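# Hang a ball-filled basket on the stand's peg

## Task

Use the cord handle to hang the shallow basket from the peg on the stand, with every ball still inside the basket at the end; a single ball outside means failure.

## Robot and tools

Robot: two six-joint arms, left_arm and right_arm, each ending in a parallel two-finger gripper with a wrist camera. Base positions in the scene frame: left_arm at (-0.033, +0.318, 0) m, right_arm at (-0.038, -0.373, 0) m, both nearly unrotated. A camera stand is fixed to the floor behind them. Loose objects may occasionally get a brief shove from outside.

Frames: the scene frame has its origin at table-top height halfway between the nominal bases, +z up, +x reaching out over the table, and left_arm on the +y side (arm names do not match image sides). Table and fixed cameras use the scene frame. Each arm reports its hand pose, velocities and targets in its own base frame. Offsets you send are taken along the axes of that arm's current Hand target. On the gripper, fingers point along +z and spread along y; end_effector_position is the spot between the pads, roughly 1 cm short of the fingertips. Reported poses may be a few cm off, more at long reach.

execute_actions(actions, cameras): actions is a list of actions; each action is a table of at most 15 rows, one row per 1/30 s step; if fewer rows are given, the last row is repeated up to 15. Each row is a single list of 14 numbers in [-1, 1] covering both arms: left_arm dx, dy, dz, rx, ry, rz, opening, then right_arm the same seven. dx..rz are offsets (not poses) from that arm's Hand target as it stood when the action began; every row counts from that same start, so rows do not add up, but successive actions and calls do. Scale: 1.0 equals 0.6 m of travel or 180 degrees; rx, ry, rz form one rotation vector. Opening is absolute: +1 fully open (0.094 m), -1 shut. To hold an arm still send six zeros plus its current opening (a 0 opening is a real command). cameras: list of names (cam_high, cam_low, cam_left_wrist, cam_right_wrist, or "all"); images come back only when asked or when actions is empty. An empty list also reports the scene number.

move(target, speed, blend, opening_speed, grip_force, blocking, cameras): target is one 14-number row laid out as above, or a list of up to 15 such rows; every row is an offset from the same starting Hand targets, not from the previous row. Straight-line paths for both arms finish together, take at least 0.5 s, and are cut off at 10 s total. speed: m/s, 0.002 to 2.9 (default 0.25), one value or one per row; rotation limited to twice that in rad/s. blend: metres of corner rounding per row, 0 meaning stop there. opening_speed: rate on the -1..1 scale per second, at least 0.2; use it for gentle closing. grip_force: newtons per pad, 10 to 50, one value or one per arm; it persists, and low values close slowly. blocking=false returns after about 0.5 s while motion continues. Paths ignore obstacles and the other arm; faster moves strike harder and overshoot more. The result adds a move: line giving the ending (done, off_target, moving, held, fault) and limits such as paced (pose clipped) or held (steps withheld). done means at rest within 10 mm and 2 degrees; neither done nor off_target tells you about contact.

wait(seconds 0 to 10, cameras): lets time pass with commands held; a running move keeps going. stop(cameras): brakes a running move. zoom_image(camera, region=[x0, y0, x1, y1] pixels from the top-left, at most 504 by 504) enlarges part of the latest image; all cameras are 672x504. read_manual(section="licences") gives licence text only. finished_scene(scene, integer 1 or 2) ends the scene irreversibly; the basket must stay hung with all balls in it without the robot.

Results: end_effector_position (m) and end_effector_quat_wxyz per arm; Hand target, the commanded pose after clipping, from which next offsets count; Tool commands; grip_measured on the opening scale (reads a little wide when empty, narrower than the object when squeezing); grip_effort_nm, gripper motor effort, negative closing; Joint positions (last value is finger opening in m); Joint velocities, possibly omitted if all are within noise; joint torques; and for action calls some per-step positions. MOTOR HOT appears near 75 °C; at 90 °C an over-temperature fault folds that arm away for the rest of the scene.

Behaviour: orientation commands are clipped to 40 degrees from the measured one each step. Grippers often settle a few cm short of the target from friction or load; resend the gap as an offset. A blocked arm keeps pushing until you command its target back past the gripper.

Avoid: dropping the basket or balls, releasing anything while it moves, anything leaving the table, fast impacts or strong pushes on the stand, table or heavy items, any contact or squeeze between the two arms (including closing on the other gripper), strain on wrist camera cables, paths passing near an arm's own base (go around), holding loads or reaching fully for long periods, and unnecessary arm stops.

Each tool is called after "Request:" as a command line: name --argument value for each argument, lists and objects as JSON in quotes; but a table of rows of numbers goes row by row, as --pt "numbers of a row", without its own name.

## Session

Request:
execute_actions --actions '[]'

Scene clock: 0.00 s.
left_arm: end_effector_position=(+0.4004, +0.0285, +0.1141) grip_measured=+1.000 grip_effort_nm=n/a end_effector_quat_wxyz=(+0.606, -0.075, +0.790, +0.061) | right_arm: end_effector_position=(+0.3988, -0.0104, +0.0952) grip_measured=+1.000 grip_effort_nm=n/a end_effector_quat_wxyz=(+0.556, +0.042, +0.830, -0.031)
Joint positions: left_arm=[-0.027 1.541 0.364 0.91 -0.213 -0.053 0.094] | right_arm=[0.028 1.51 0.408 0.709 0.125 0.046 0.094]
Joint velocities: within noise
Joint torques (N m): no reading
Heat: left arm: 38 °C; right arm: 30 °C.
Hand target: left_arm +0.4035, +0.0289, +0.1242; +0.618, -0.077, +0.780, +0.060 | right_arm +0.4022, -0.0106, +0.1038; +0.566, +0.043, +0.823, -0.031
Tool commands: left_gripper/opening=+1.0 right_gripper/opening=+1.0

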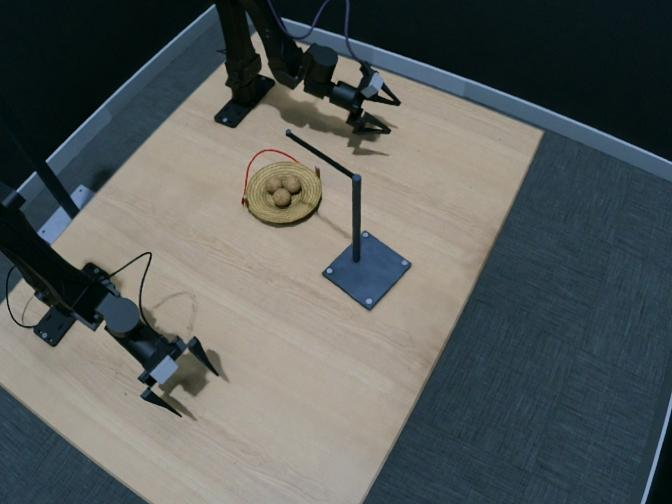

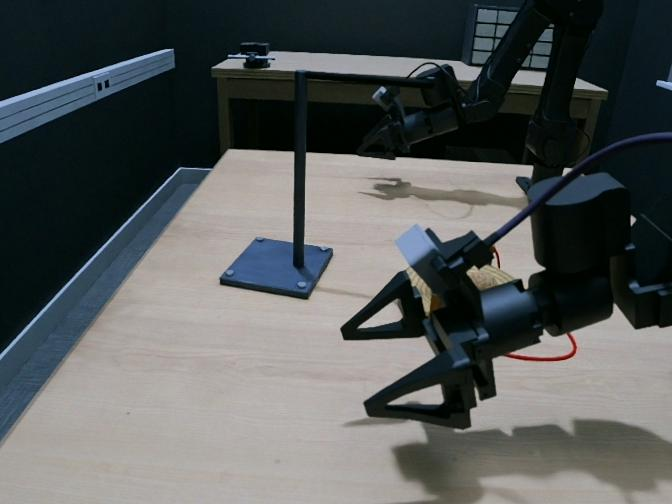

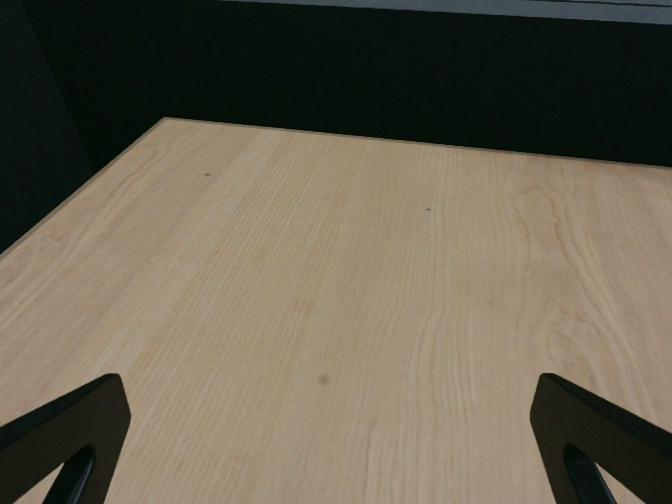

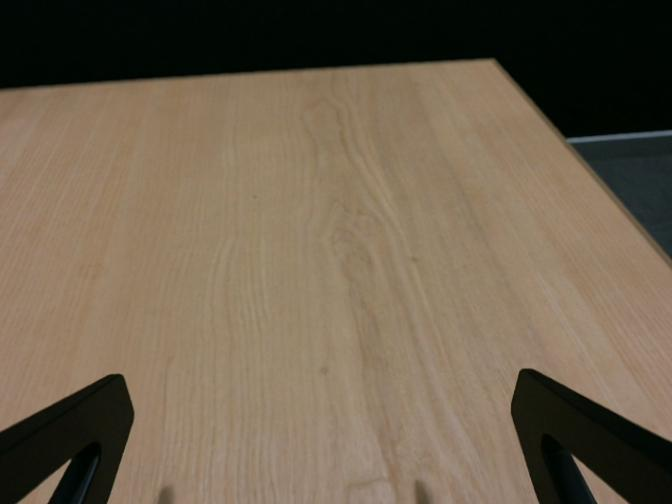

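Request:
move --target '[-0.083,-0.177,-0.493,0.495,0.19,0.626,0.3,-0.189,0.252,-0.57,-0.348,-0.103,-0.062,1]' --cameras '["all"]'

Scene clock: 21.00 s.
left_arm: end_effector_position=(+0.1559, -0.1311, +0.2342) grip_measured=+0.301 grip_effort_nm=-0.07 end_effector_quat_wxyz=(+0.121, +0.884, +0.448, +0.049) | right_arm: end_effector_position=(+0.1470, +0.1716, +0.3174) grip_measured=+1.000 grip_effort_nm=-0.01 end_effector_quat_wxyz=(+0.609, -0.337, +0.633, +0.339)
Joint positions: left_arm=[-0.701 1.161 1.397 -1.545 0.004 1.502 0.061] | right_arm=[0.369 0.291 0.595 -0.339 -0.628 -0.002 0.094]
Joint torques (N m): left_arm=[-0.44 -2.45 6.93 0.43 -0.03 0.08] | right_arm=[0.76 1.99 10.26 1.4 0 0.1]
Heat: left arm: 40 °C; right arm: 33 °C.
Hand target: left_arm +0.1530, -0.1289, +0.2409; -0.001, +0.895, +0.446, +0.000 | right_arm +0.1410, +0.1700, +0.3315; +0.619, -0.337, +0.622, +0.340
Off the commanded pose: left_arm 0.008 m, 15 deg | right_arm 0.015 m, 2 deg.
joint sent to its limit (left arm) — joint 4 (wrist pitch), lower limit. The joint targets are off in orientation, not in position.
move: off_target (left_arm, right_arm)

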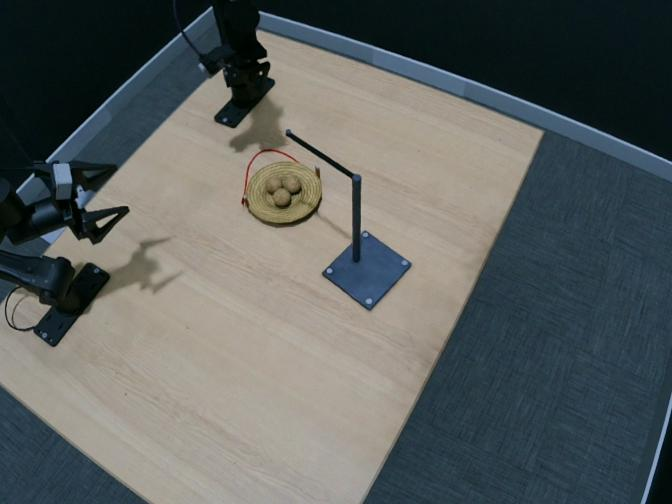

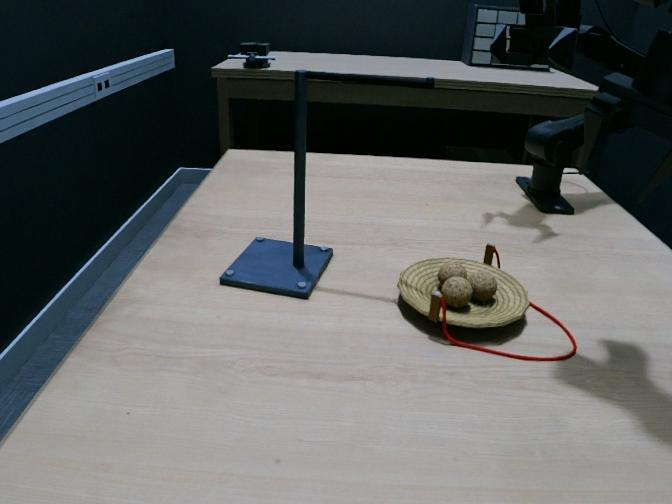

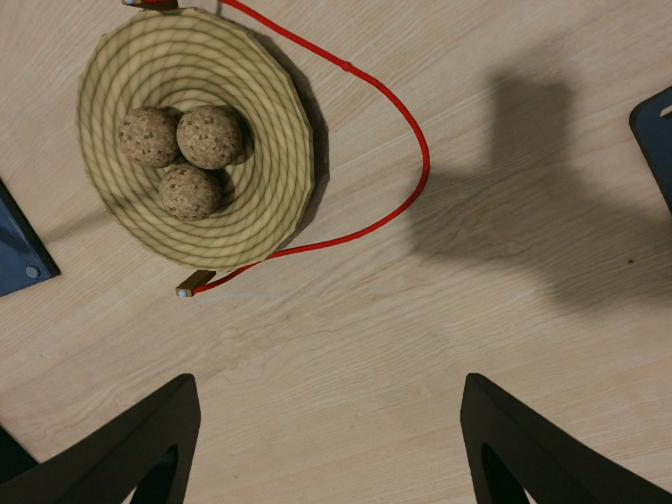

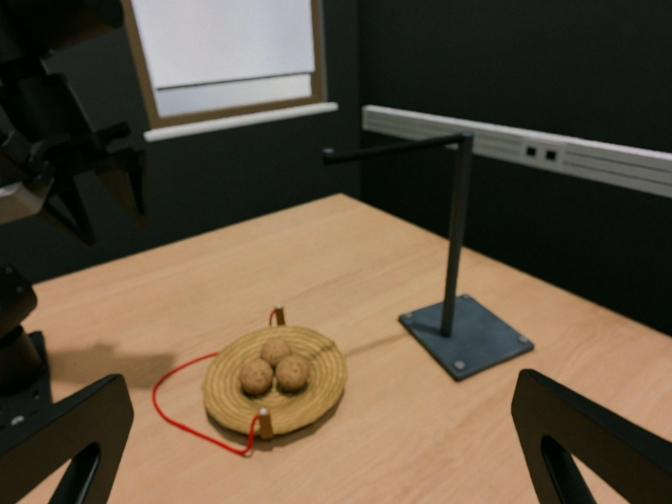

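Request:
move --target '[-0.032,-0.009,0.245,0,0,0,0.3,0,0,0,0,0,0,1]' --speed 0.15 --cameras '["cam_left_wrist"]'

Scene clock: 33.50 s.
left_arm: end_effector_position=(+0.1364, -0.1379, +0.0945) grip_measured=+0.301 grip_effort_nm=-0.07 end_effector_quat_wxyz=(-0.005, +0.894, +0.447, +0.000) | right_arm: end_effector_position=(+0.1471, +0.1716, +0.3172) grip_measured=+1.000 grip_effort_nm=-0.01 end_effector_quat_wxyz=(+0.609, -0.337, +0.633, +0.339)
Joint positions: left_arm=[-0.799 1.287 0.939 -1.234 -0.003 1.415 0.061] | right_arm=[0.37 0.291 0.595 -0.339 -0.626 -0.002 0.094]
Joint torques (N m): left_arm=[-0.57 -2.47 5.71 0.21 0.04 -0.03] | right_arm=[0.83 1.84 10.3 1.39 0.05 0.04]
Heat: left arm: 40 °C; right arm: 35 °C.
Hand target: left_arm +0.1369, -0.1408, +0.0938; -0.001, +0.895, +0.446, +0.000 | right_arm +0.1410, +0.1701, +0.3314; +0.619, -0.337, +0.623, +0.340
Off the commanded pose: left_arm 0.003 m, 1 deg | right_arm 0.016 m, 2 deg.
move: off_target (right_arm)
Images, in order (width x height): cam_left_wrist 672x504.

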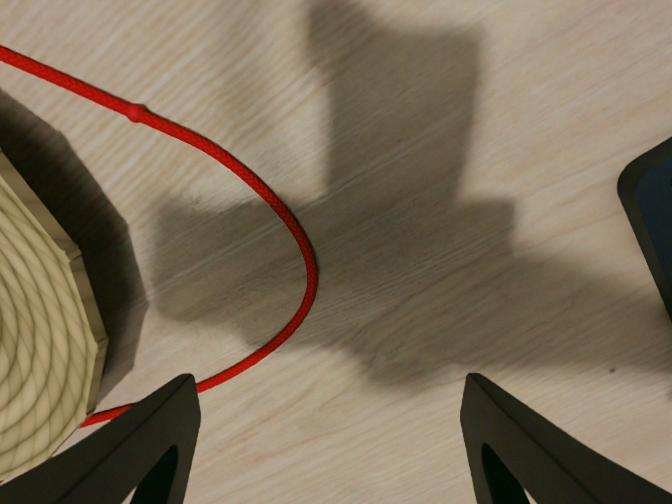

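Request:
move --target '[0.015,0.017,0.119,0,0,0,0.1,0,0,0,0,0,0,1]' --speed 0.1 --cameras '["cam_left_wrist"]'

Scene clock: 39.23 s.
left_arm: end_effector_position=(+0.1490, -0.1393, +0.0244) grip_measured=+0.101 grip_effort_nm=-0.07 end_effector_quat_wxyz=(-0.003, +0.894, +0.448, +0.001) | right_arm: end_effector_position=(+0.1471, +0.1716, +0.3172) grip_measured=+1.000 grip_effort_nm=-0.01 end_effector_quat_wxyz=(+0.609, -0.337, +0.633, +0.339)
Joint positions: left_arm=[-0.759 1.401 0.737 -0.911 -0.003 1.453 0.052] | right_arm=[0.37 0.291 0.595 -0.339 -0.626 -0.002 0.094]
Joint torques (N m): left_arm=[0.54 -2.63 5.09 0.23 0.03 0.1] | right_arm=[0.65 1.72 10.4 1.4 0.01 0.08]
Heat: left arm: 40 °C; right arm: 35 °C.
Hand target: left_arm +0.1505, -0.1396, +0.0224; -0.001, +0.895, +0.446, +0.000 | right_arm +0.1410, +0.1701, +0.3314; +0.619, -0.337, +0.623, +0.340
Off the commanded pose: left_arm 0.003 m, 0 deg | right_arm 0.016 m, 2 deg.
move: off_target (right_arm)
Images, in order (width x height): cam_left_wrist 672x504.

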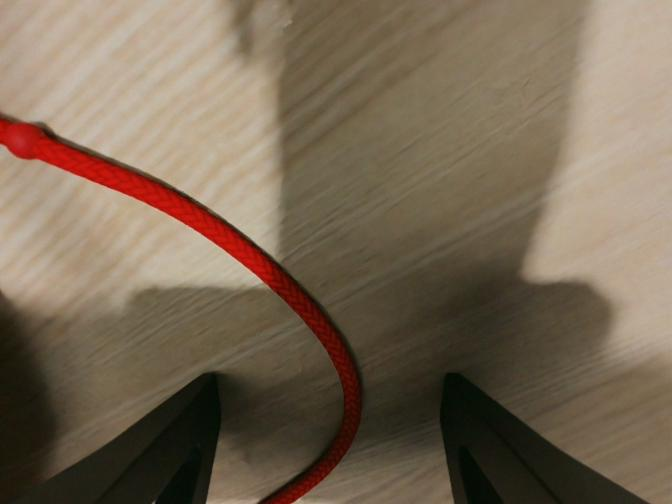

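Request:
move --target '[0,0,0,0,0,0,-1,0,0,0,0,0,0,1]' --opening_speed 0.8

Request:
move --pt "0 0 -0.1 0 0 0 -1 0 0 0 0 0 0 1" --pt "-0.015 0.142 -0.247 0 0 0 -1 0 0 0 0 0 0 1" --pt "-0.022 0.23 -0.372 -0.0937 -0.2377 -0.2263 -1 0 0 0 0 0 0 1" --speed 0.1 --blend '[0.02,0.03,0]' --cameras '["all"]'

Scene clock: 53.50 s.
left_arm: end_effector_position=(+0.1492, -0.1394, +0.0244) grip_measured=-0.982 grip_effort_nm=-0.89 end_effector_quat_wxyz=(-0.002, +0.894, +0.448, +0.001) | right_arm: end_effector_position=(+0.1471, +0.1716, +0.3172) grip_measured=+1.000 grip_effort_nm=-0.01 end_effector_quat_wxyz=(+0.609, -0.337, +0.633, +0.339)
Joint positions: left_arm=[-0.759 1.401 0.737 -0.91 -0.003 1.453 0.001] | right_arm=[0.37 0.291 0.595 -0.339 -0.626 -0.002 0.094]
Joint torques (N m): left_arm=[0.54 -2.66 5.11 0.25 0.03 0.1] | right_arm=[0.81 1.87 10.29 1.38 0.05 0.09]
Heat: left arm: 39 °C; right arm: 36 °C.
Hand target: left_arm +0.1505, -0.1396, +0.0224; -0.001, +0.895, +0.446, +0.000 | right_arm +0.1410, +0.1701, +0.3314; +0.619, -0.337, +0.623, +0.340
Off the commanded pose: left_arm 0.002 m, 0 deg | right_arm 0.016 m, 2 deg.
move: off_target (right_arm)

Scene clock: 61.37 s.
left_arm: end_effector_position=(+0.2551, -0.2317, +0.2328) grip_measured=-0.983 grip_effort_nm=-0.92 end_effector_quat_wxyz=(+0.260, +0.619, +0.698, -0.249) | right_arm: end_effector_position=(+0.1471, +0.1716, +0.3172) grip_measured=+1.000 grip_effort_nm=-0.01 end_effector_quat_wxyz=(+0.609, -0.337, +0.633, +0.339)
Joint positions: left_arm=[-0.429 1.47 1.427 -1.111 0.627 0.886 0.001] | right_arm=[0.37 0.291 0.595 -0.339 -0.626 -0.002 0.094]
Joint torques (N m): left_arm=[0.44 -6.79 5.97 0.96 0.68 -0.02] | right_arm=[0.75 2.17 10.4 1.42 -0.02 0.07]
Heat: left arm: 39 °C; right arm: 36 °C.
Hand target: left_arm +0.2529, -0.2336, +0.2454; +0.284, +0.619, +0.687, -0.255 | right_arm +0.1410, +0.1701, +0.3314; +0.619, -0.337, +0.623, +0.340
Off the commanded pose: left_arm 0.013 m, 3 deg | right_arm 0.016 m, 2 deg.
move: off_target (left_arm, right_arm)

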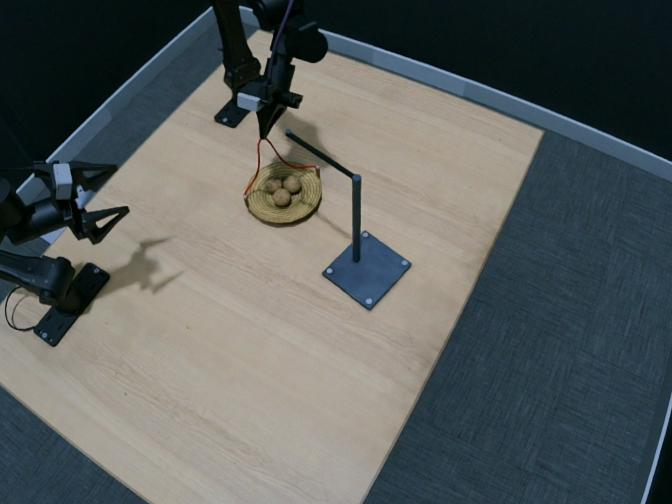

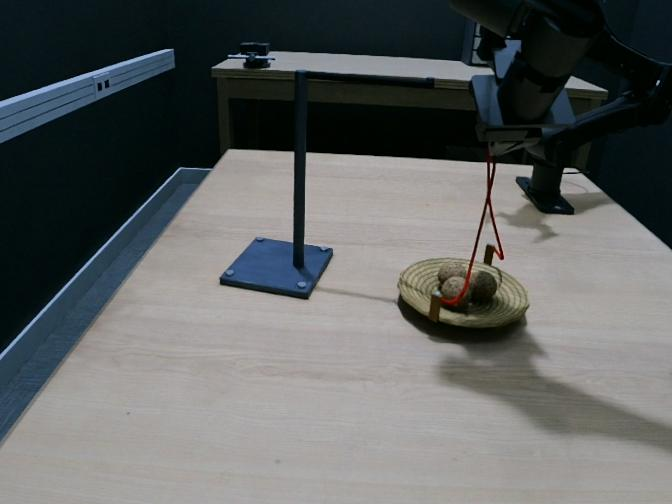

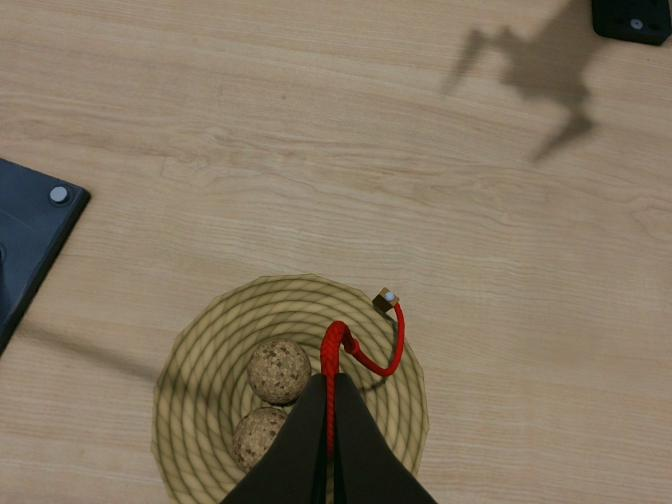

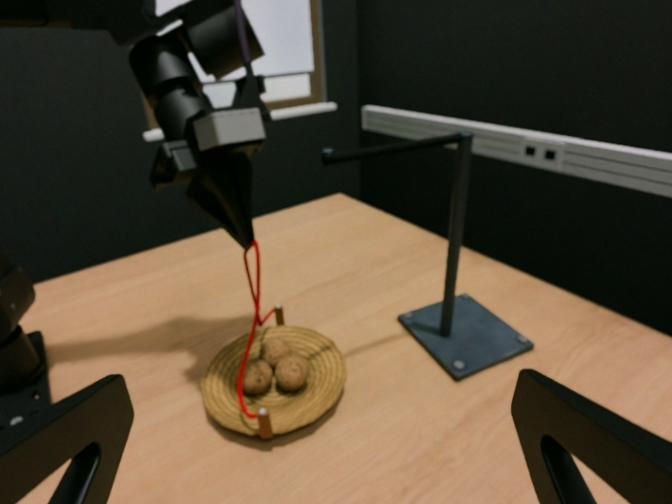

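Request:
move --target '[-0.052,0,-0.052,0,0,0,-1,0,0,0,0,0,0,1]' --speed 0.05 --cameras '["cam_low","cam_right_wrist"]'

Request:
move --target '[-0.024,0,-0.024,0,0,0,-1,0,0,0,0,0,0,1]' --speed 0.025 --cameras '["all"]'

Scene clock: 68.13 s.
left_arm: end_effector_position=(+0.2526, -0.2307, +0.2793) grip_measured=-0.983 grip_effort_nm=-0.91 end_effector_quat_wxyz=(+0.274, +0.620, +0.693, -0.245) | right_arm: end_effector_position=(+0.1471, +0.1716, +0.3172) grip_measured=+1.000 grip_effort_nm=-0.01 end_effector_quat_wxyz=(+0.609, -0.337, +0.633, +0.339)
Joint positions: left_arm=[-0.429 1.484 1.619 -1.256 0.627 0.882 0.001] | right_arm=[0.37 0.291 0.595 -0.339 -0.626 -0.002 0.094]
Joint torques (N m): left_arm=[0.4 -3.95 8.99 0.72 0.67 -0.01] | right_arm=[0.75 1.87 10.4 1.42 0.02 0.02]
Heat: left arm: 39 °C; right arm: 36 °C.
Hand target: left_arm +0.2529, -0.2337, +0.2895; +0.283, +0.619, +0.687, -0.255 | right_arm +0.1410, +0.1701, +0.3314; +0.619, -0.337, +0.623, +0.340
Off the commanded pose: left_arm 0.011 m, 2 deg | right_arm 0.016 m, 2 deg.
move: off_target (left_arm, right_arm)
Images, in order (width x height): cam_low 672x504, cam_right_wrist 672x504.

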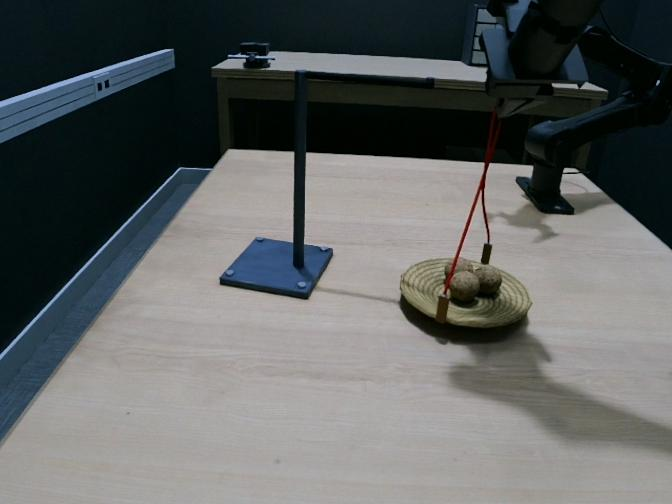

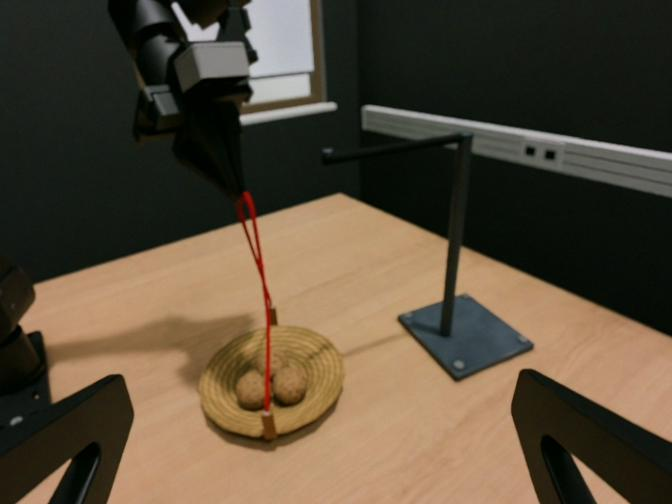

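Scene clock: 69.53 s.
left_arm: end_effector_position=(+0.2512, -0.2301, +0.2970) grip_measured=-0.983 grip_effort_nm=-0.91 end_effector_quat_wxyz=(+0.267, +0.619, +0.696, -0.248) | right_arm: end_effector_position=(+0.1471, +0.1716, +0.3172) grip_measured=+1.000 grip_effort_nm=-0.01 end_effector_quat_wxyz=(+0.609, -0.337, +0.633, +0.339)
Joint positions: left_arm=[-0.429 1.522 1.737 -1.354 0.627 0.882 0.001] | right_arm=[0.37 0.291 0.595 -0.339 -0.626 -0.002 0.094]
Joint torques (N m): left_arm=[0.42 -4.26 9.16 0.81 0.66 -0.01] | right_arm=[0.72 2.13 10.41 1.43 0.01 0.06]
Heat: left arm: 39 °C; right arm: 36 °C.
Hand target: left_arm +0.2528, -0.2337, +0.3100; +0.284, +0.619, +0.687, -0.256 | right_arm +0.1410, +0.1701, +0.3314; +0.619, -0.337, +0.623, +0.340
Off the commanded pose: left_arm 0.013 m, 2 deg | right_arm 0.016 m, 2 deg.
move: off_target (left_arm, right_arm)

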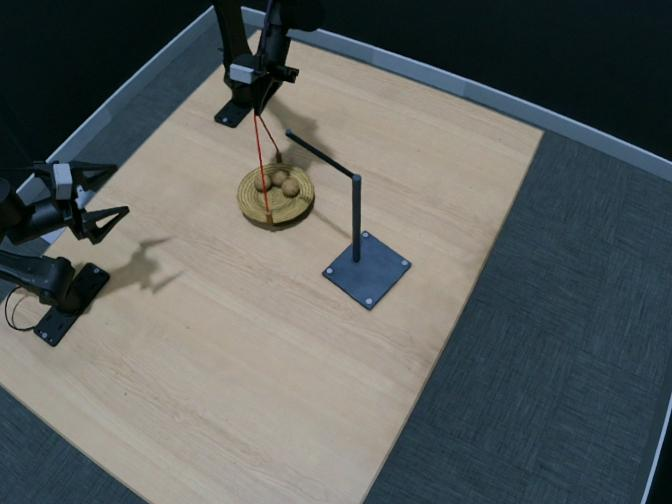

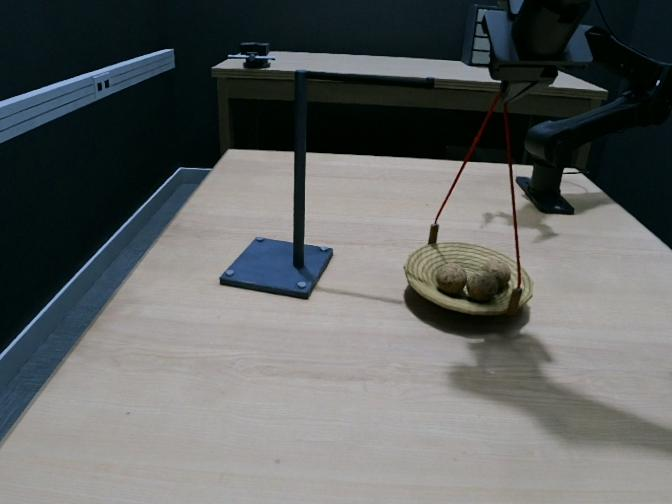

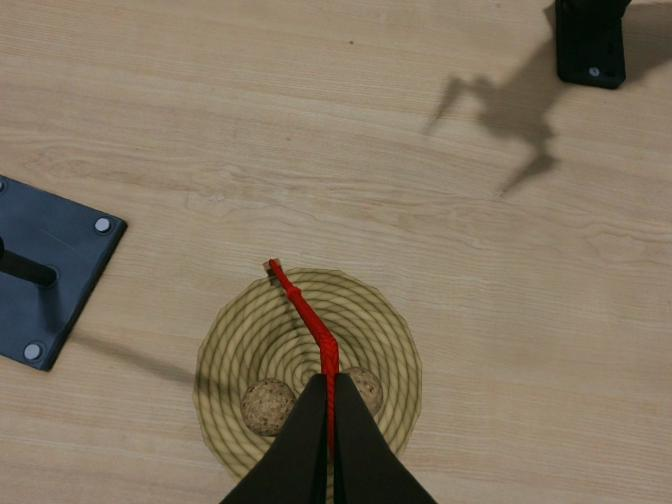

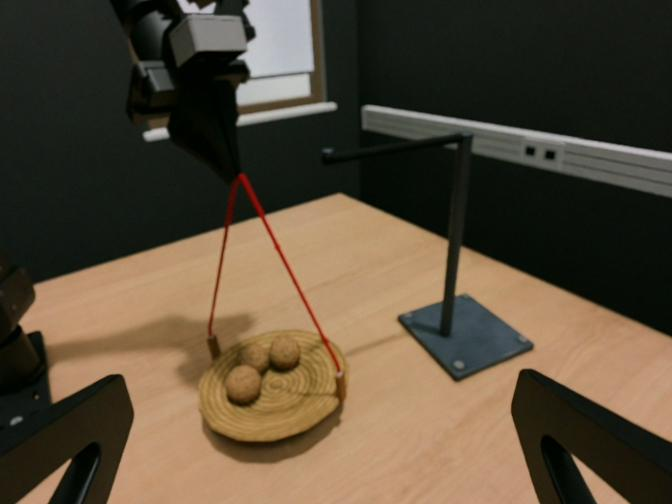

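Request:
move --target '[-0.018,0,-0.018,0,0,0,-1,0,0,0,0,0,0,1]' --speed 0.025 --cameras '["all"]'

Request:
wait --seconds 1 --cameras '["cam_low","cam_right_wrist"]'

Scene clock: 74.30 s.
left_arm: end_effector_position=(+0.2517, -0.2303, +0.3129) grip_measured=-0.983 grip_effort_nm=-0.91 end_effector_quat_wxyz=(+0.267, +0.619, +0.696, -0.247) | right_arm: end_effector_position=(+0.1471, +0.1716, +0.3172) grip_measured=+1.000 grip_effort_nm=-0.01 end_effector_quat_wxyz=(+0.609, -0.337, +0.633, +0.339)
Joint positions: left_arm=[-0.429 1.554 1.839 -1.422 0.627 0.882 0.001] | right_arm=[0.37 0.291 0.595 -0.339 -0.626 -0.002 0.094]
Joint torques (N m): left_arm=[0.4 -4.34 8.9 0.78 0.67 -0.02] | right_arm=[0.62 2.03 10.39 1.4 0.02 0.04]
Heat: left arm: 40 °C; right arm: 36 °C.
Hand target: left_arm +0.2528, -0.2337, +0.3252; +0.283, +0.619, +0.687, -0.256 | right_arm +0.1410, +0.1701, +0.3314; +0.619, -0.337, +0.623, +0.340
Off the commanded pose: left_arm 0.013 m, 2 deg | right_arm 0.016 m, 2 deg.
move: off_target (left_arm, right_arm)

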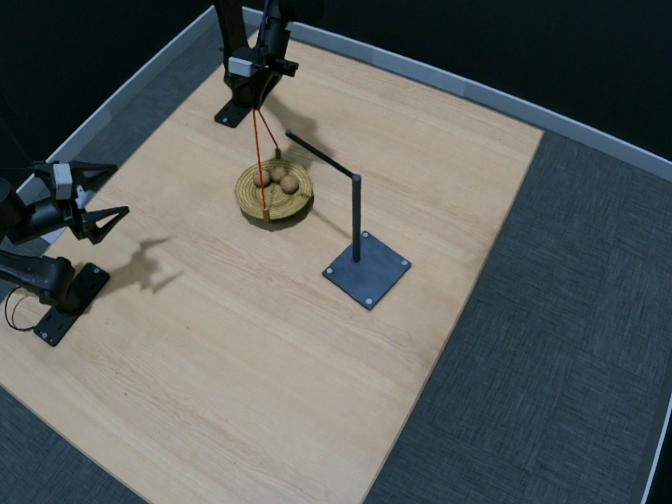

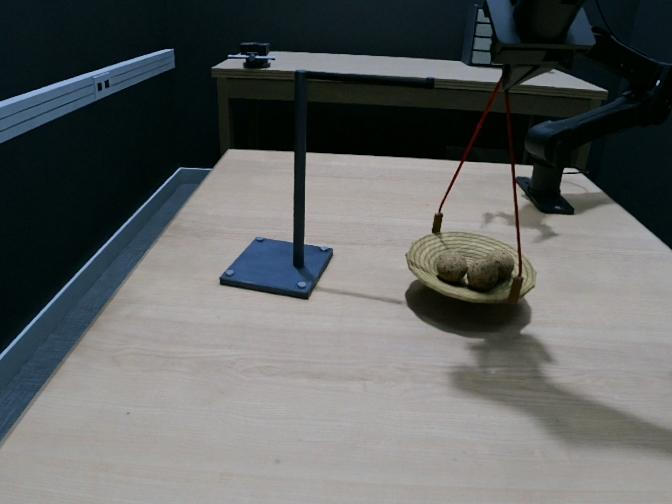

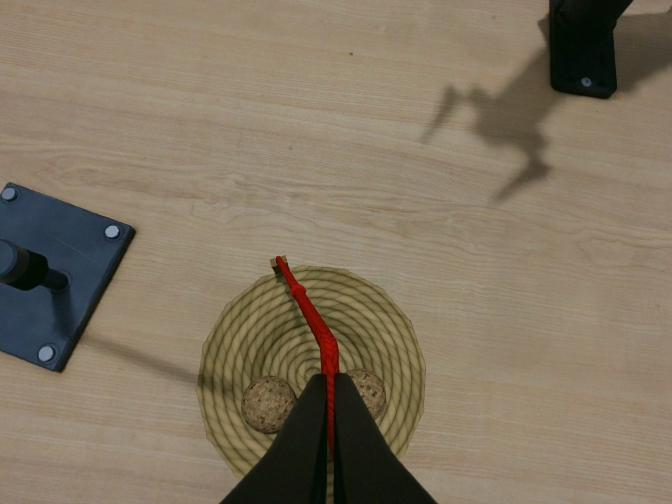

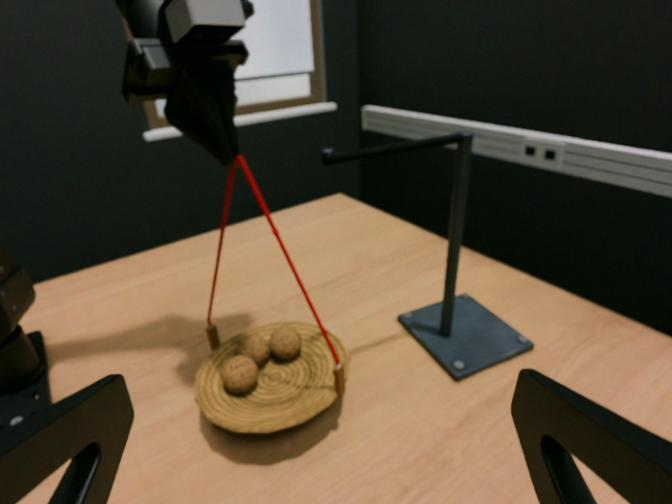

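Scene clock: 75.30 s.
left_arm: end_effector_position=(+0.2517, -0.2303, +0.3128) grip_measured=-0.983 grip_effort_nm=-0.91 end_effector_quat_wxyz=(+0.267, +0.619, +0.696, -0.248) | right_arm: end_effector_position=(+0.1471, +0.1716, +0.3172) grip_measured=+1.000 grip_effort_nm=-0.01 end_effector_quat_wxyz=(+0.609, -0.337, +0.633, +0.339)
Joint positions: left_arm=[-0.429 1.554 1.839 -1.422 0.627 0.882 0.001] | right_arm=[0.37 0.291 0.595 -0.339 -0.626 -0.002 0.094]
Joint torques (N m): left_arm=[0.39 -4.34 8.88 0.79 0.67 -0.01] | right_arm=[0.84 2.1 10.24 1.4 0.04 0.06]
Heat: left arm: 40 °C; right arm: 36 °C.
Hand target: left_arm +0.2529, -0.2338, +0.3252; +0.284, +0.619, +0.687, -0.256 | right_arm +0.1410, +0.1701, +0.3314; +0.619, -0.337, +0.623, +0.340
Tool commands: left_gripper/opening=-1.0 right_gripper/opening=+1.0
Off the commanded pose: left_arm 0.013 m, 2 deg | right_arm 0.016 m, 2 deg.
wait: 1.00 s; at rest by 0.17 s
Images, in order (width x height): cam_low 672x504, cam_right_wrist 672x504.

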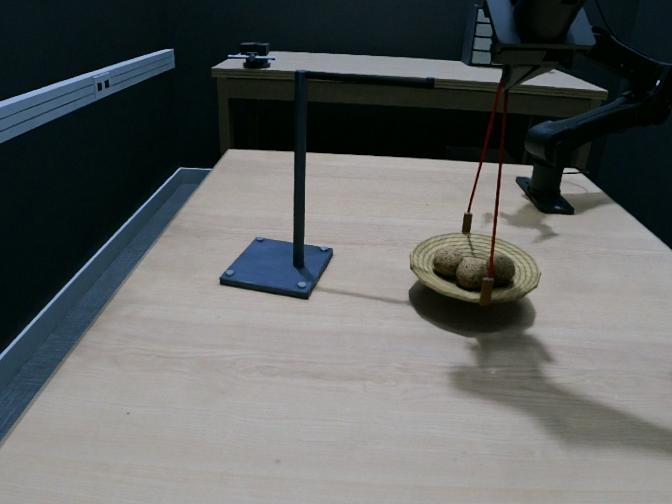

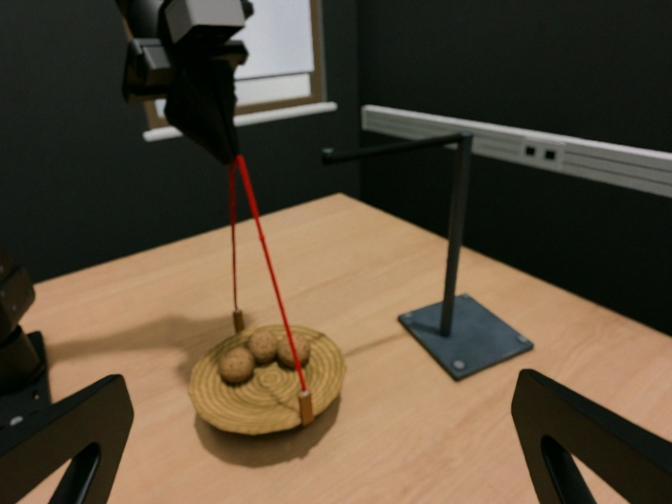

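Request:
move --target '[-0.106,-0.06,-0.106,0,0,0,-1,0,0,0,0,0,0,1]' --speed 0.05 --cameras '["all"]'

Scene clock: 79.90 s.
left_arm: end_effector_position=(+0.2269, -0.2379, +0.3953) grip_measured=-0.983 grip_effort_nm=-0.91 end_effector_quat_wxyz=(+0.320, +0.589, +0.698, -0.252) | right_arm: end_effector_position=(+0.1471, +0.1716, +0.3172) grip_measured=+1.000 grip_effort_nm=-0.01 end_effector_quat_wxyz=(+0.609, -0.337, +0.633, +0.339)
Joint positions: left_arm=[-0.495 1.572 2.188 -1.567 0.606 0.707 0.001] | right_arm=[0.37 0.291 0.595 -0.339 -0.626 -0.002 0.094]
Joint torques (N m): left_arm=[-0.57 -5.94 7.35 1.09 0.54 -0.04] | right_arm=[0.69 1.91 10.13 1.41 0 0.11]
Heat: left arm: 40 °C; right arm: 37 °C.
Hand target: left_arm +0.2171, -0.2378, +0.4151; +0.283, +0.619, +0.687, -0.256 | right_arm +0.1410, +0.1701, +0.3314; +0.619, -0.337, +0.623, +0.340
Off the commanded pose: left_arm 0.022 m, 6 deg | right_arm 0.016 m, 2 deg.
joint read past its limit (left arm) — joint 4 (wrist pitch), lower limit.
joint sent to its limit (left arm) — joint 4 (wrist pitch), lower limit. The joint targets are off in orientation, not in position.
move: off_target (left_arm, right_arm)

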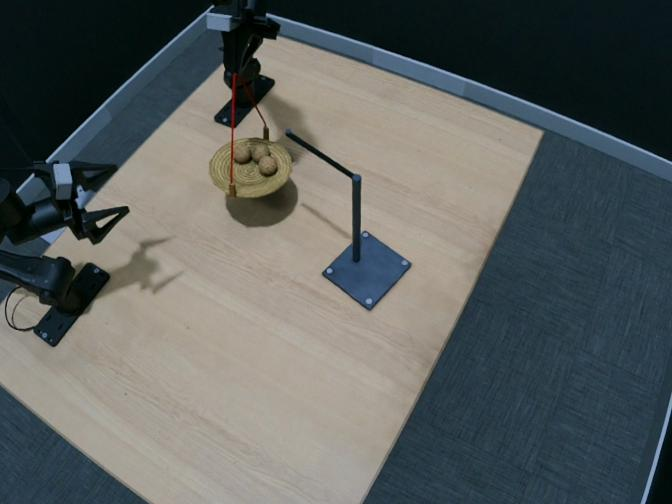

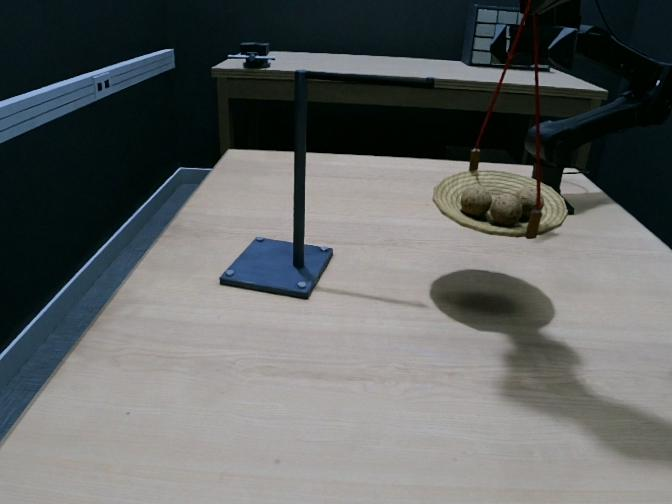

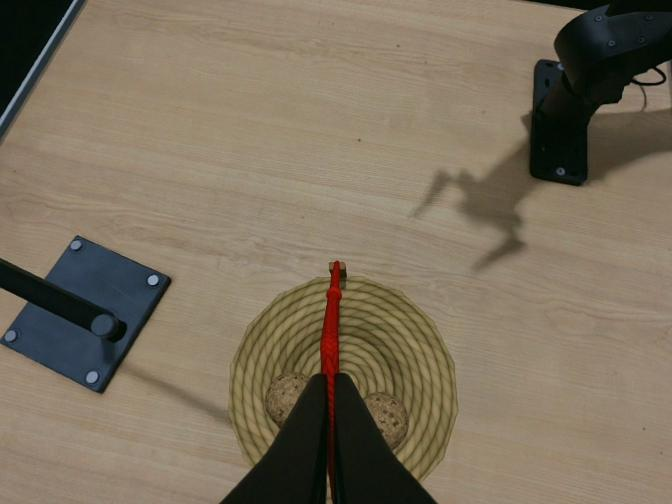

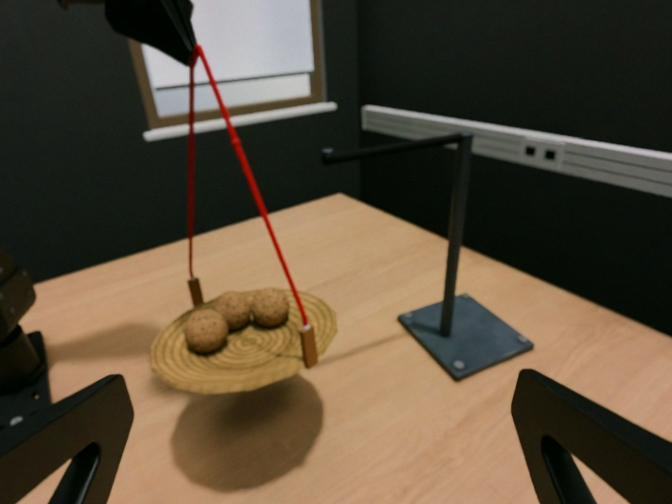

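Request:
move --target '[-0.033,0.14,0.023,0,0,0,-1,0,0,0,0,0,0,1]' --speed 0.05 --cameras '["all"]'

Scene clock: 90.20 s.
left_arm: end_effector_position=(+0.3051, -0.2493, +0.4052) grip_measured=-0.983 grip_effort_nm=-0.91 end_effector_quat_wxyz=(+0.358, +0.572, +0.696, -0.245) | right_arm: end_effector_position=(+0.1471, +0.1716, +0.3172) grip_measured=+1.000 grip_effort_nm=-0.01 end_effector_quat_wxyz=(+0.609, -0.337, +0.633, +0.339)
Joint positions: left_arm=[-0.408 1.845 2.519 -1.571 0.647 0.735 0.001] | right_arm=[0.37 0.291 0.595 -0.339 -0.626 -0.002 0.094]
Joint torques (N m): left_arm=[0.43 -5.64 7.45 1.18 0.76 0.08] | right_arm=[0.83 1.92 10.3 1.42 -0.01 0.1]
Heat: left arm: 40 °C; right arm: 37 °C.
Hand target: left_arm +0.3031, -0.2526, +0.4193; +0.283, +0.619, +0.687, -0.255 | right_arm +0.1410, +0.1701, +0.3314; +0.619, -0.337, +0.623, +0.340
Off the commanded pose: left_arm 0.015 m, 10 deg | right_arm 0.016 m, 2 deg.
joint read past its limit (left arm) — joint 4 (wrist pitch), lower limit.
joint sent to its limit (left arm) — joint 4 (wrist pitch), lower limit. The joint targets are off in orientation, not in position.
move: off_target (left_arm, right_arm)

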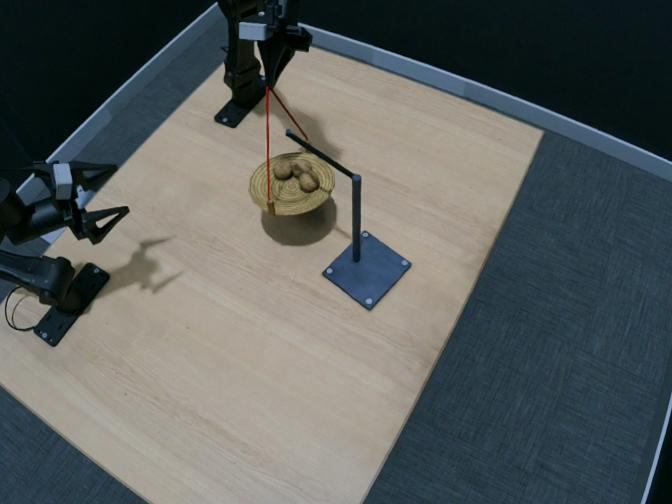

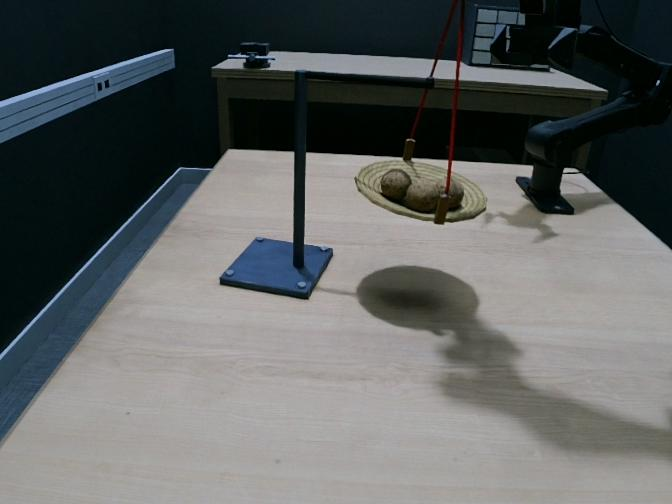

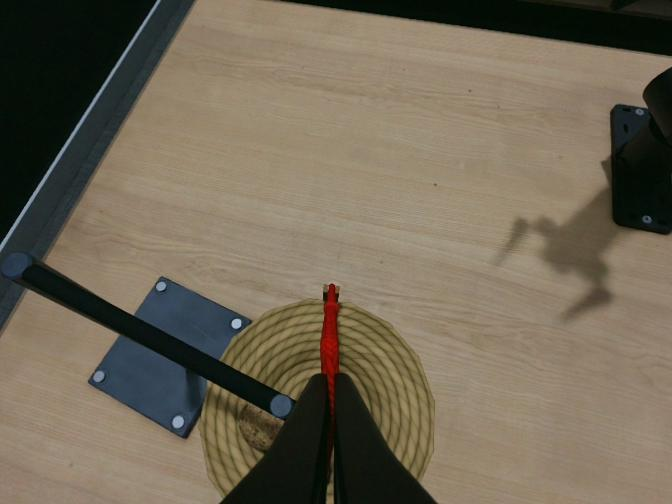

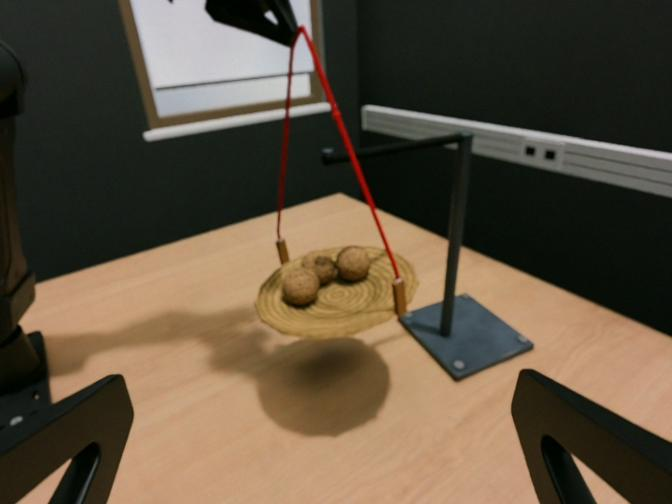

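Request:
move --target '[-0.039,0.17,0.039,0,0,0,-1,0,0,0,0,0,0,1]' --speed 0.05 --cameras '["all"]'

Scene clock: 100.57 s.
left_arm: end_effector_position=(+0.4049, -0.2712, +0.4021) grip_measured=-0.983 grip_effort_nm=-0.91 end_effector_quat_wxyz=(+0.428, +0.535, +0.684, -0.250) | right_arm: end_effector_position=(+0.1471, +0.1716, +0.3172) grip_measured=+1.000 grip_effort_nm=-0.01 end_effector_quat_wxyz=(+0.609, -0.337, +0.633, +0.339)
Joint positions: left_arm=[-0.353 2.154 2.838 -1.408 0.696 0.651 0.001] | right_arm=[0.37 0.291 0.595 -0.339 -0.626 -0.002 0.094]
Joint torques (N m): left_arm=[0.51 -7.79 7.34 1.65 0.68 -0.07] | right_arm=[0.81 2.04 10.58 1.37 0.02 0.04]
Heat: left arm: 40 °C; right arm: 37 °C.
Hand target: left_arm +0.4081, -0.2749, +0.4191; +0.283, +0.619, +0.687, -0.255 | right_arm +0.1410, +0.1701, +0.3314; +0.619, -0.337, +0.623, +0.340
Off the commanded pose: left_arm 0.018 m, 19 deg | right_arm 0.016 m, 2 deg.
elbow stopped short (left arm): the move would have taken joint 3 (elbow) straighter than the controller allows.
move: off_target (left_arm, right_arm)

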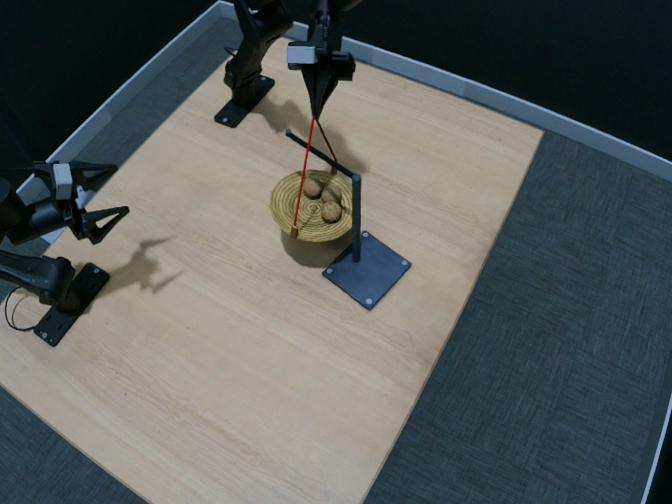

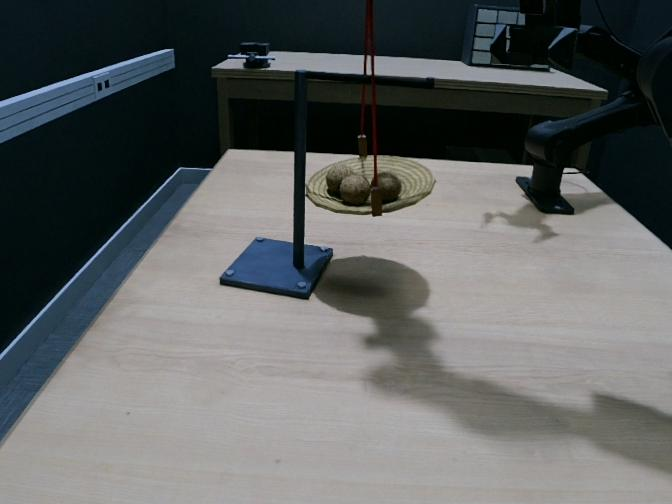

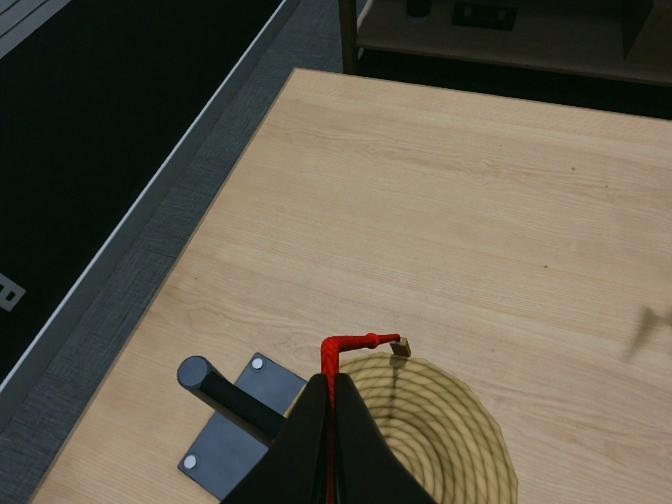

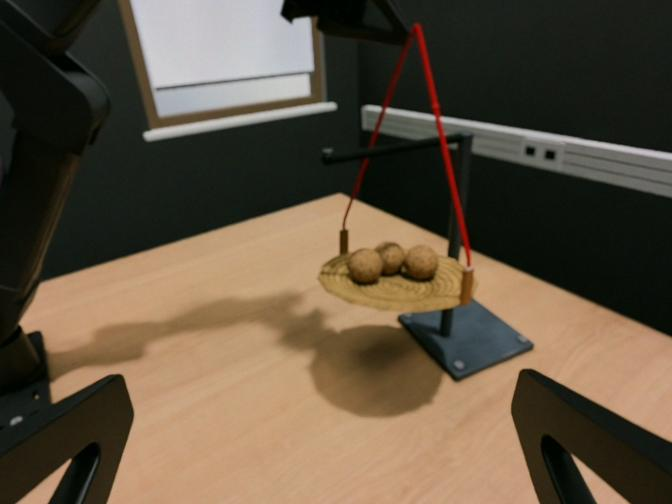

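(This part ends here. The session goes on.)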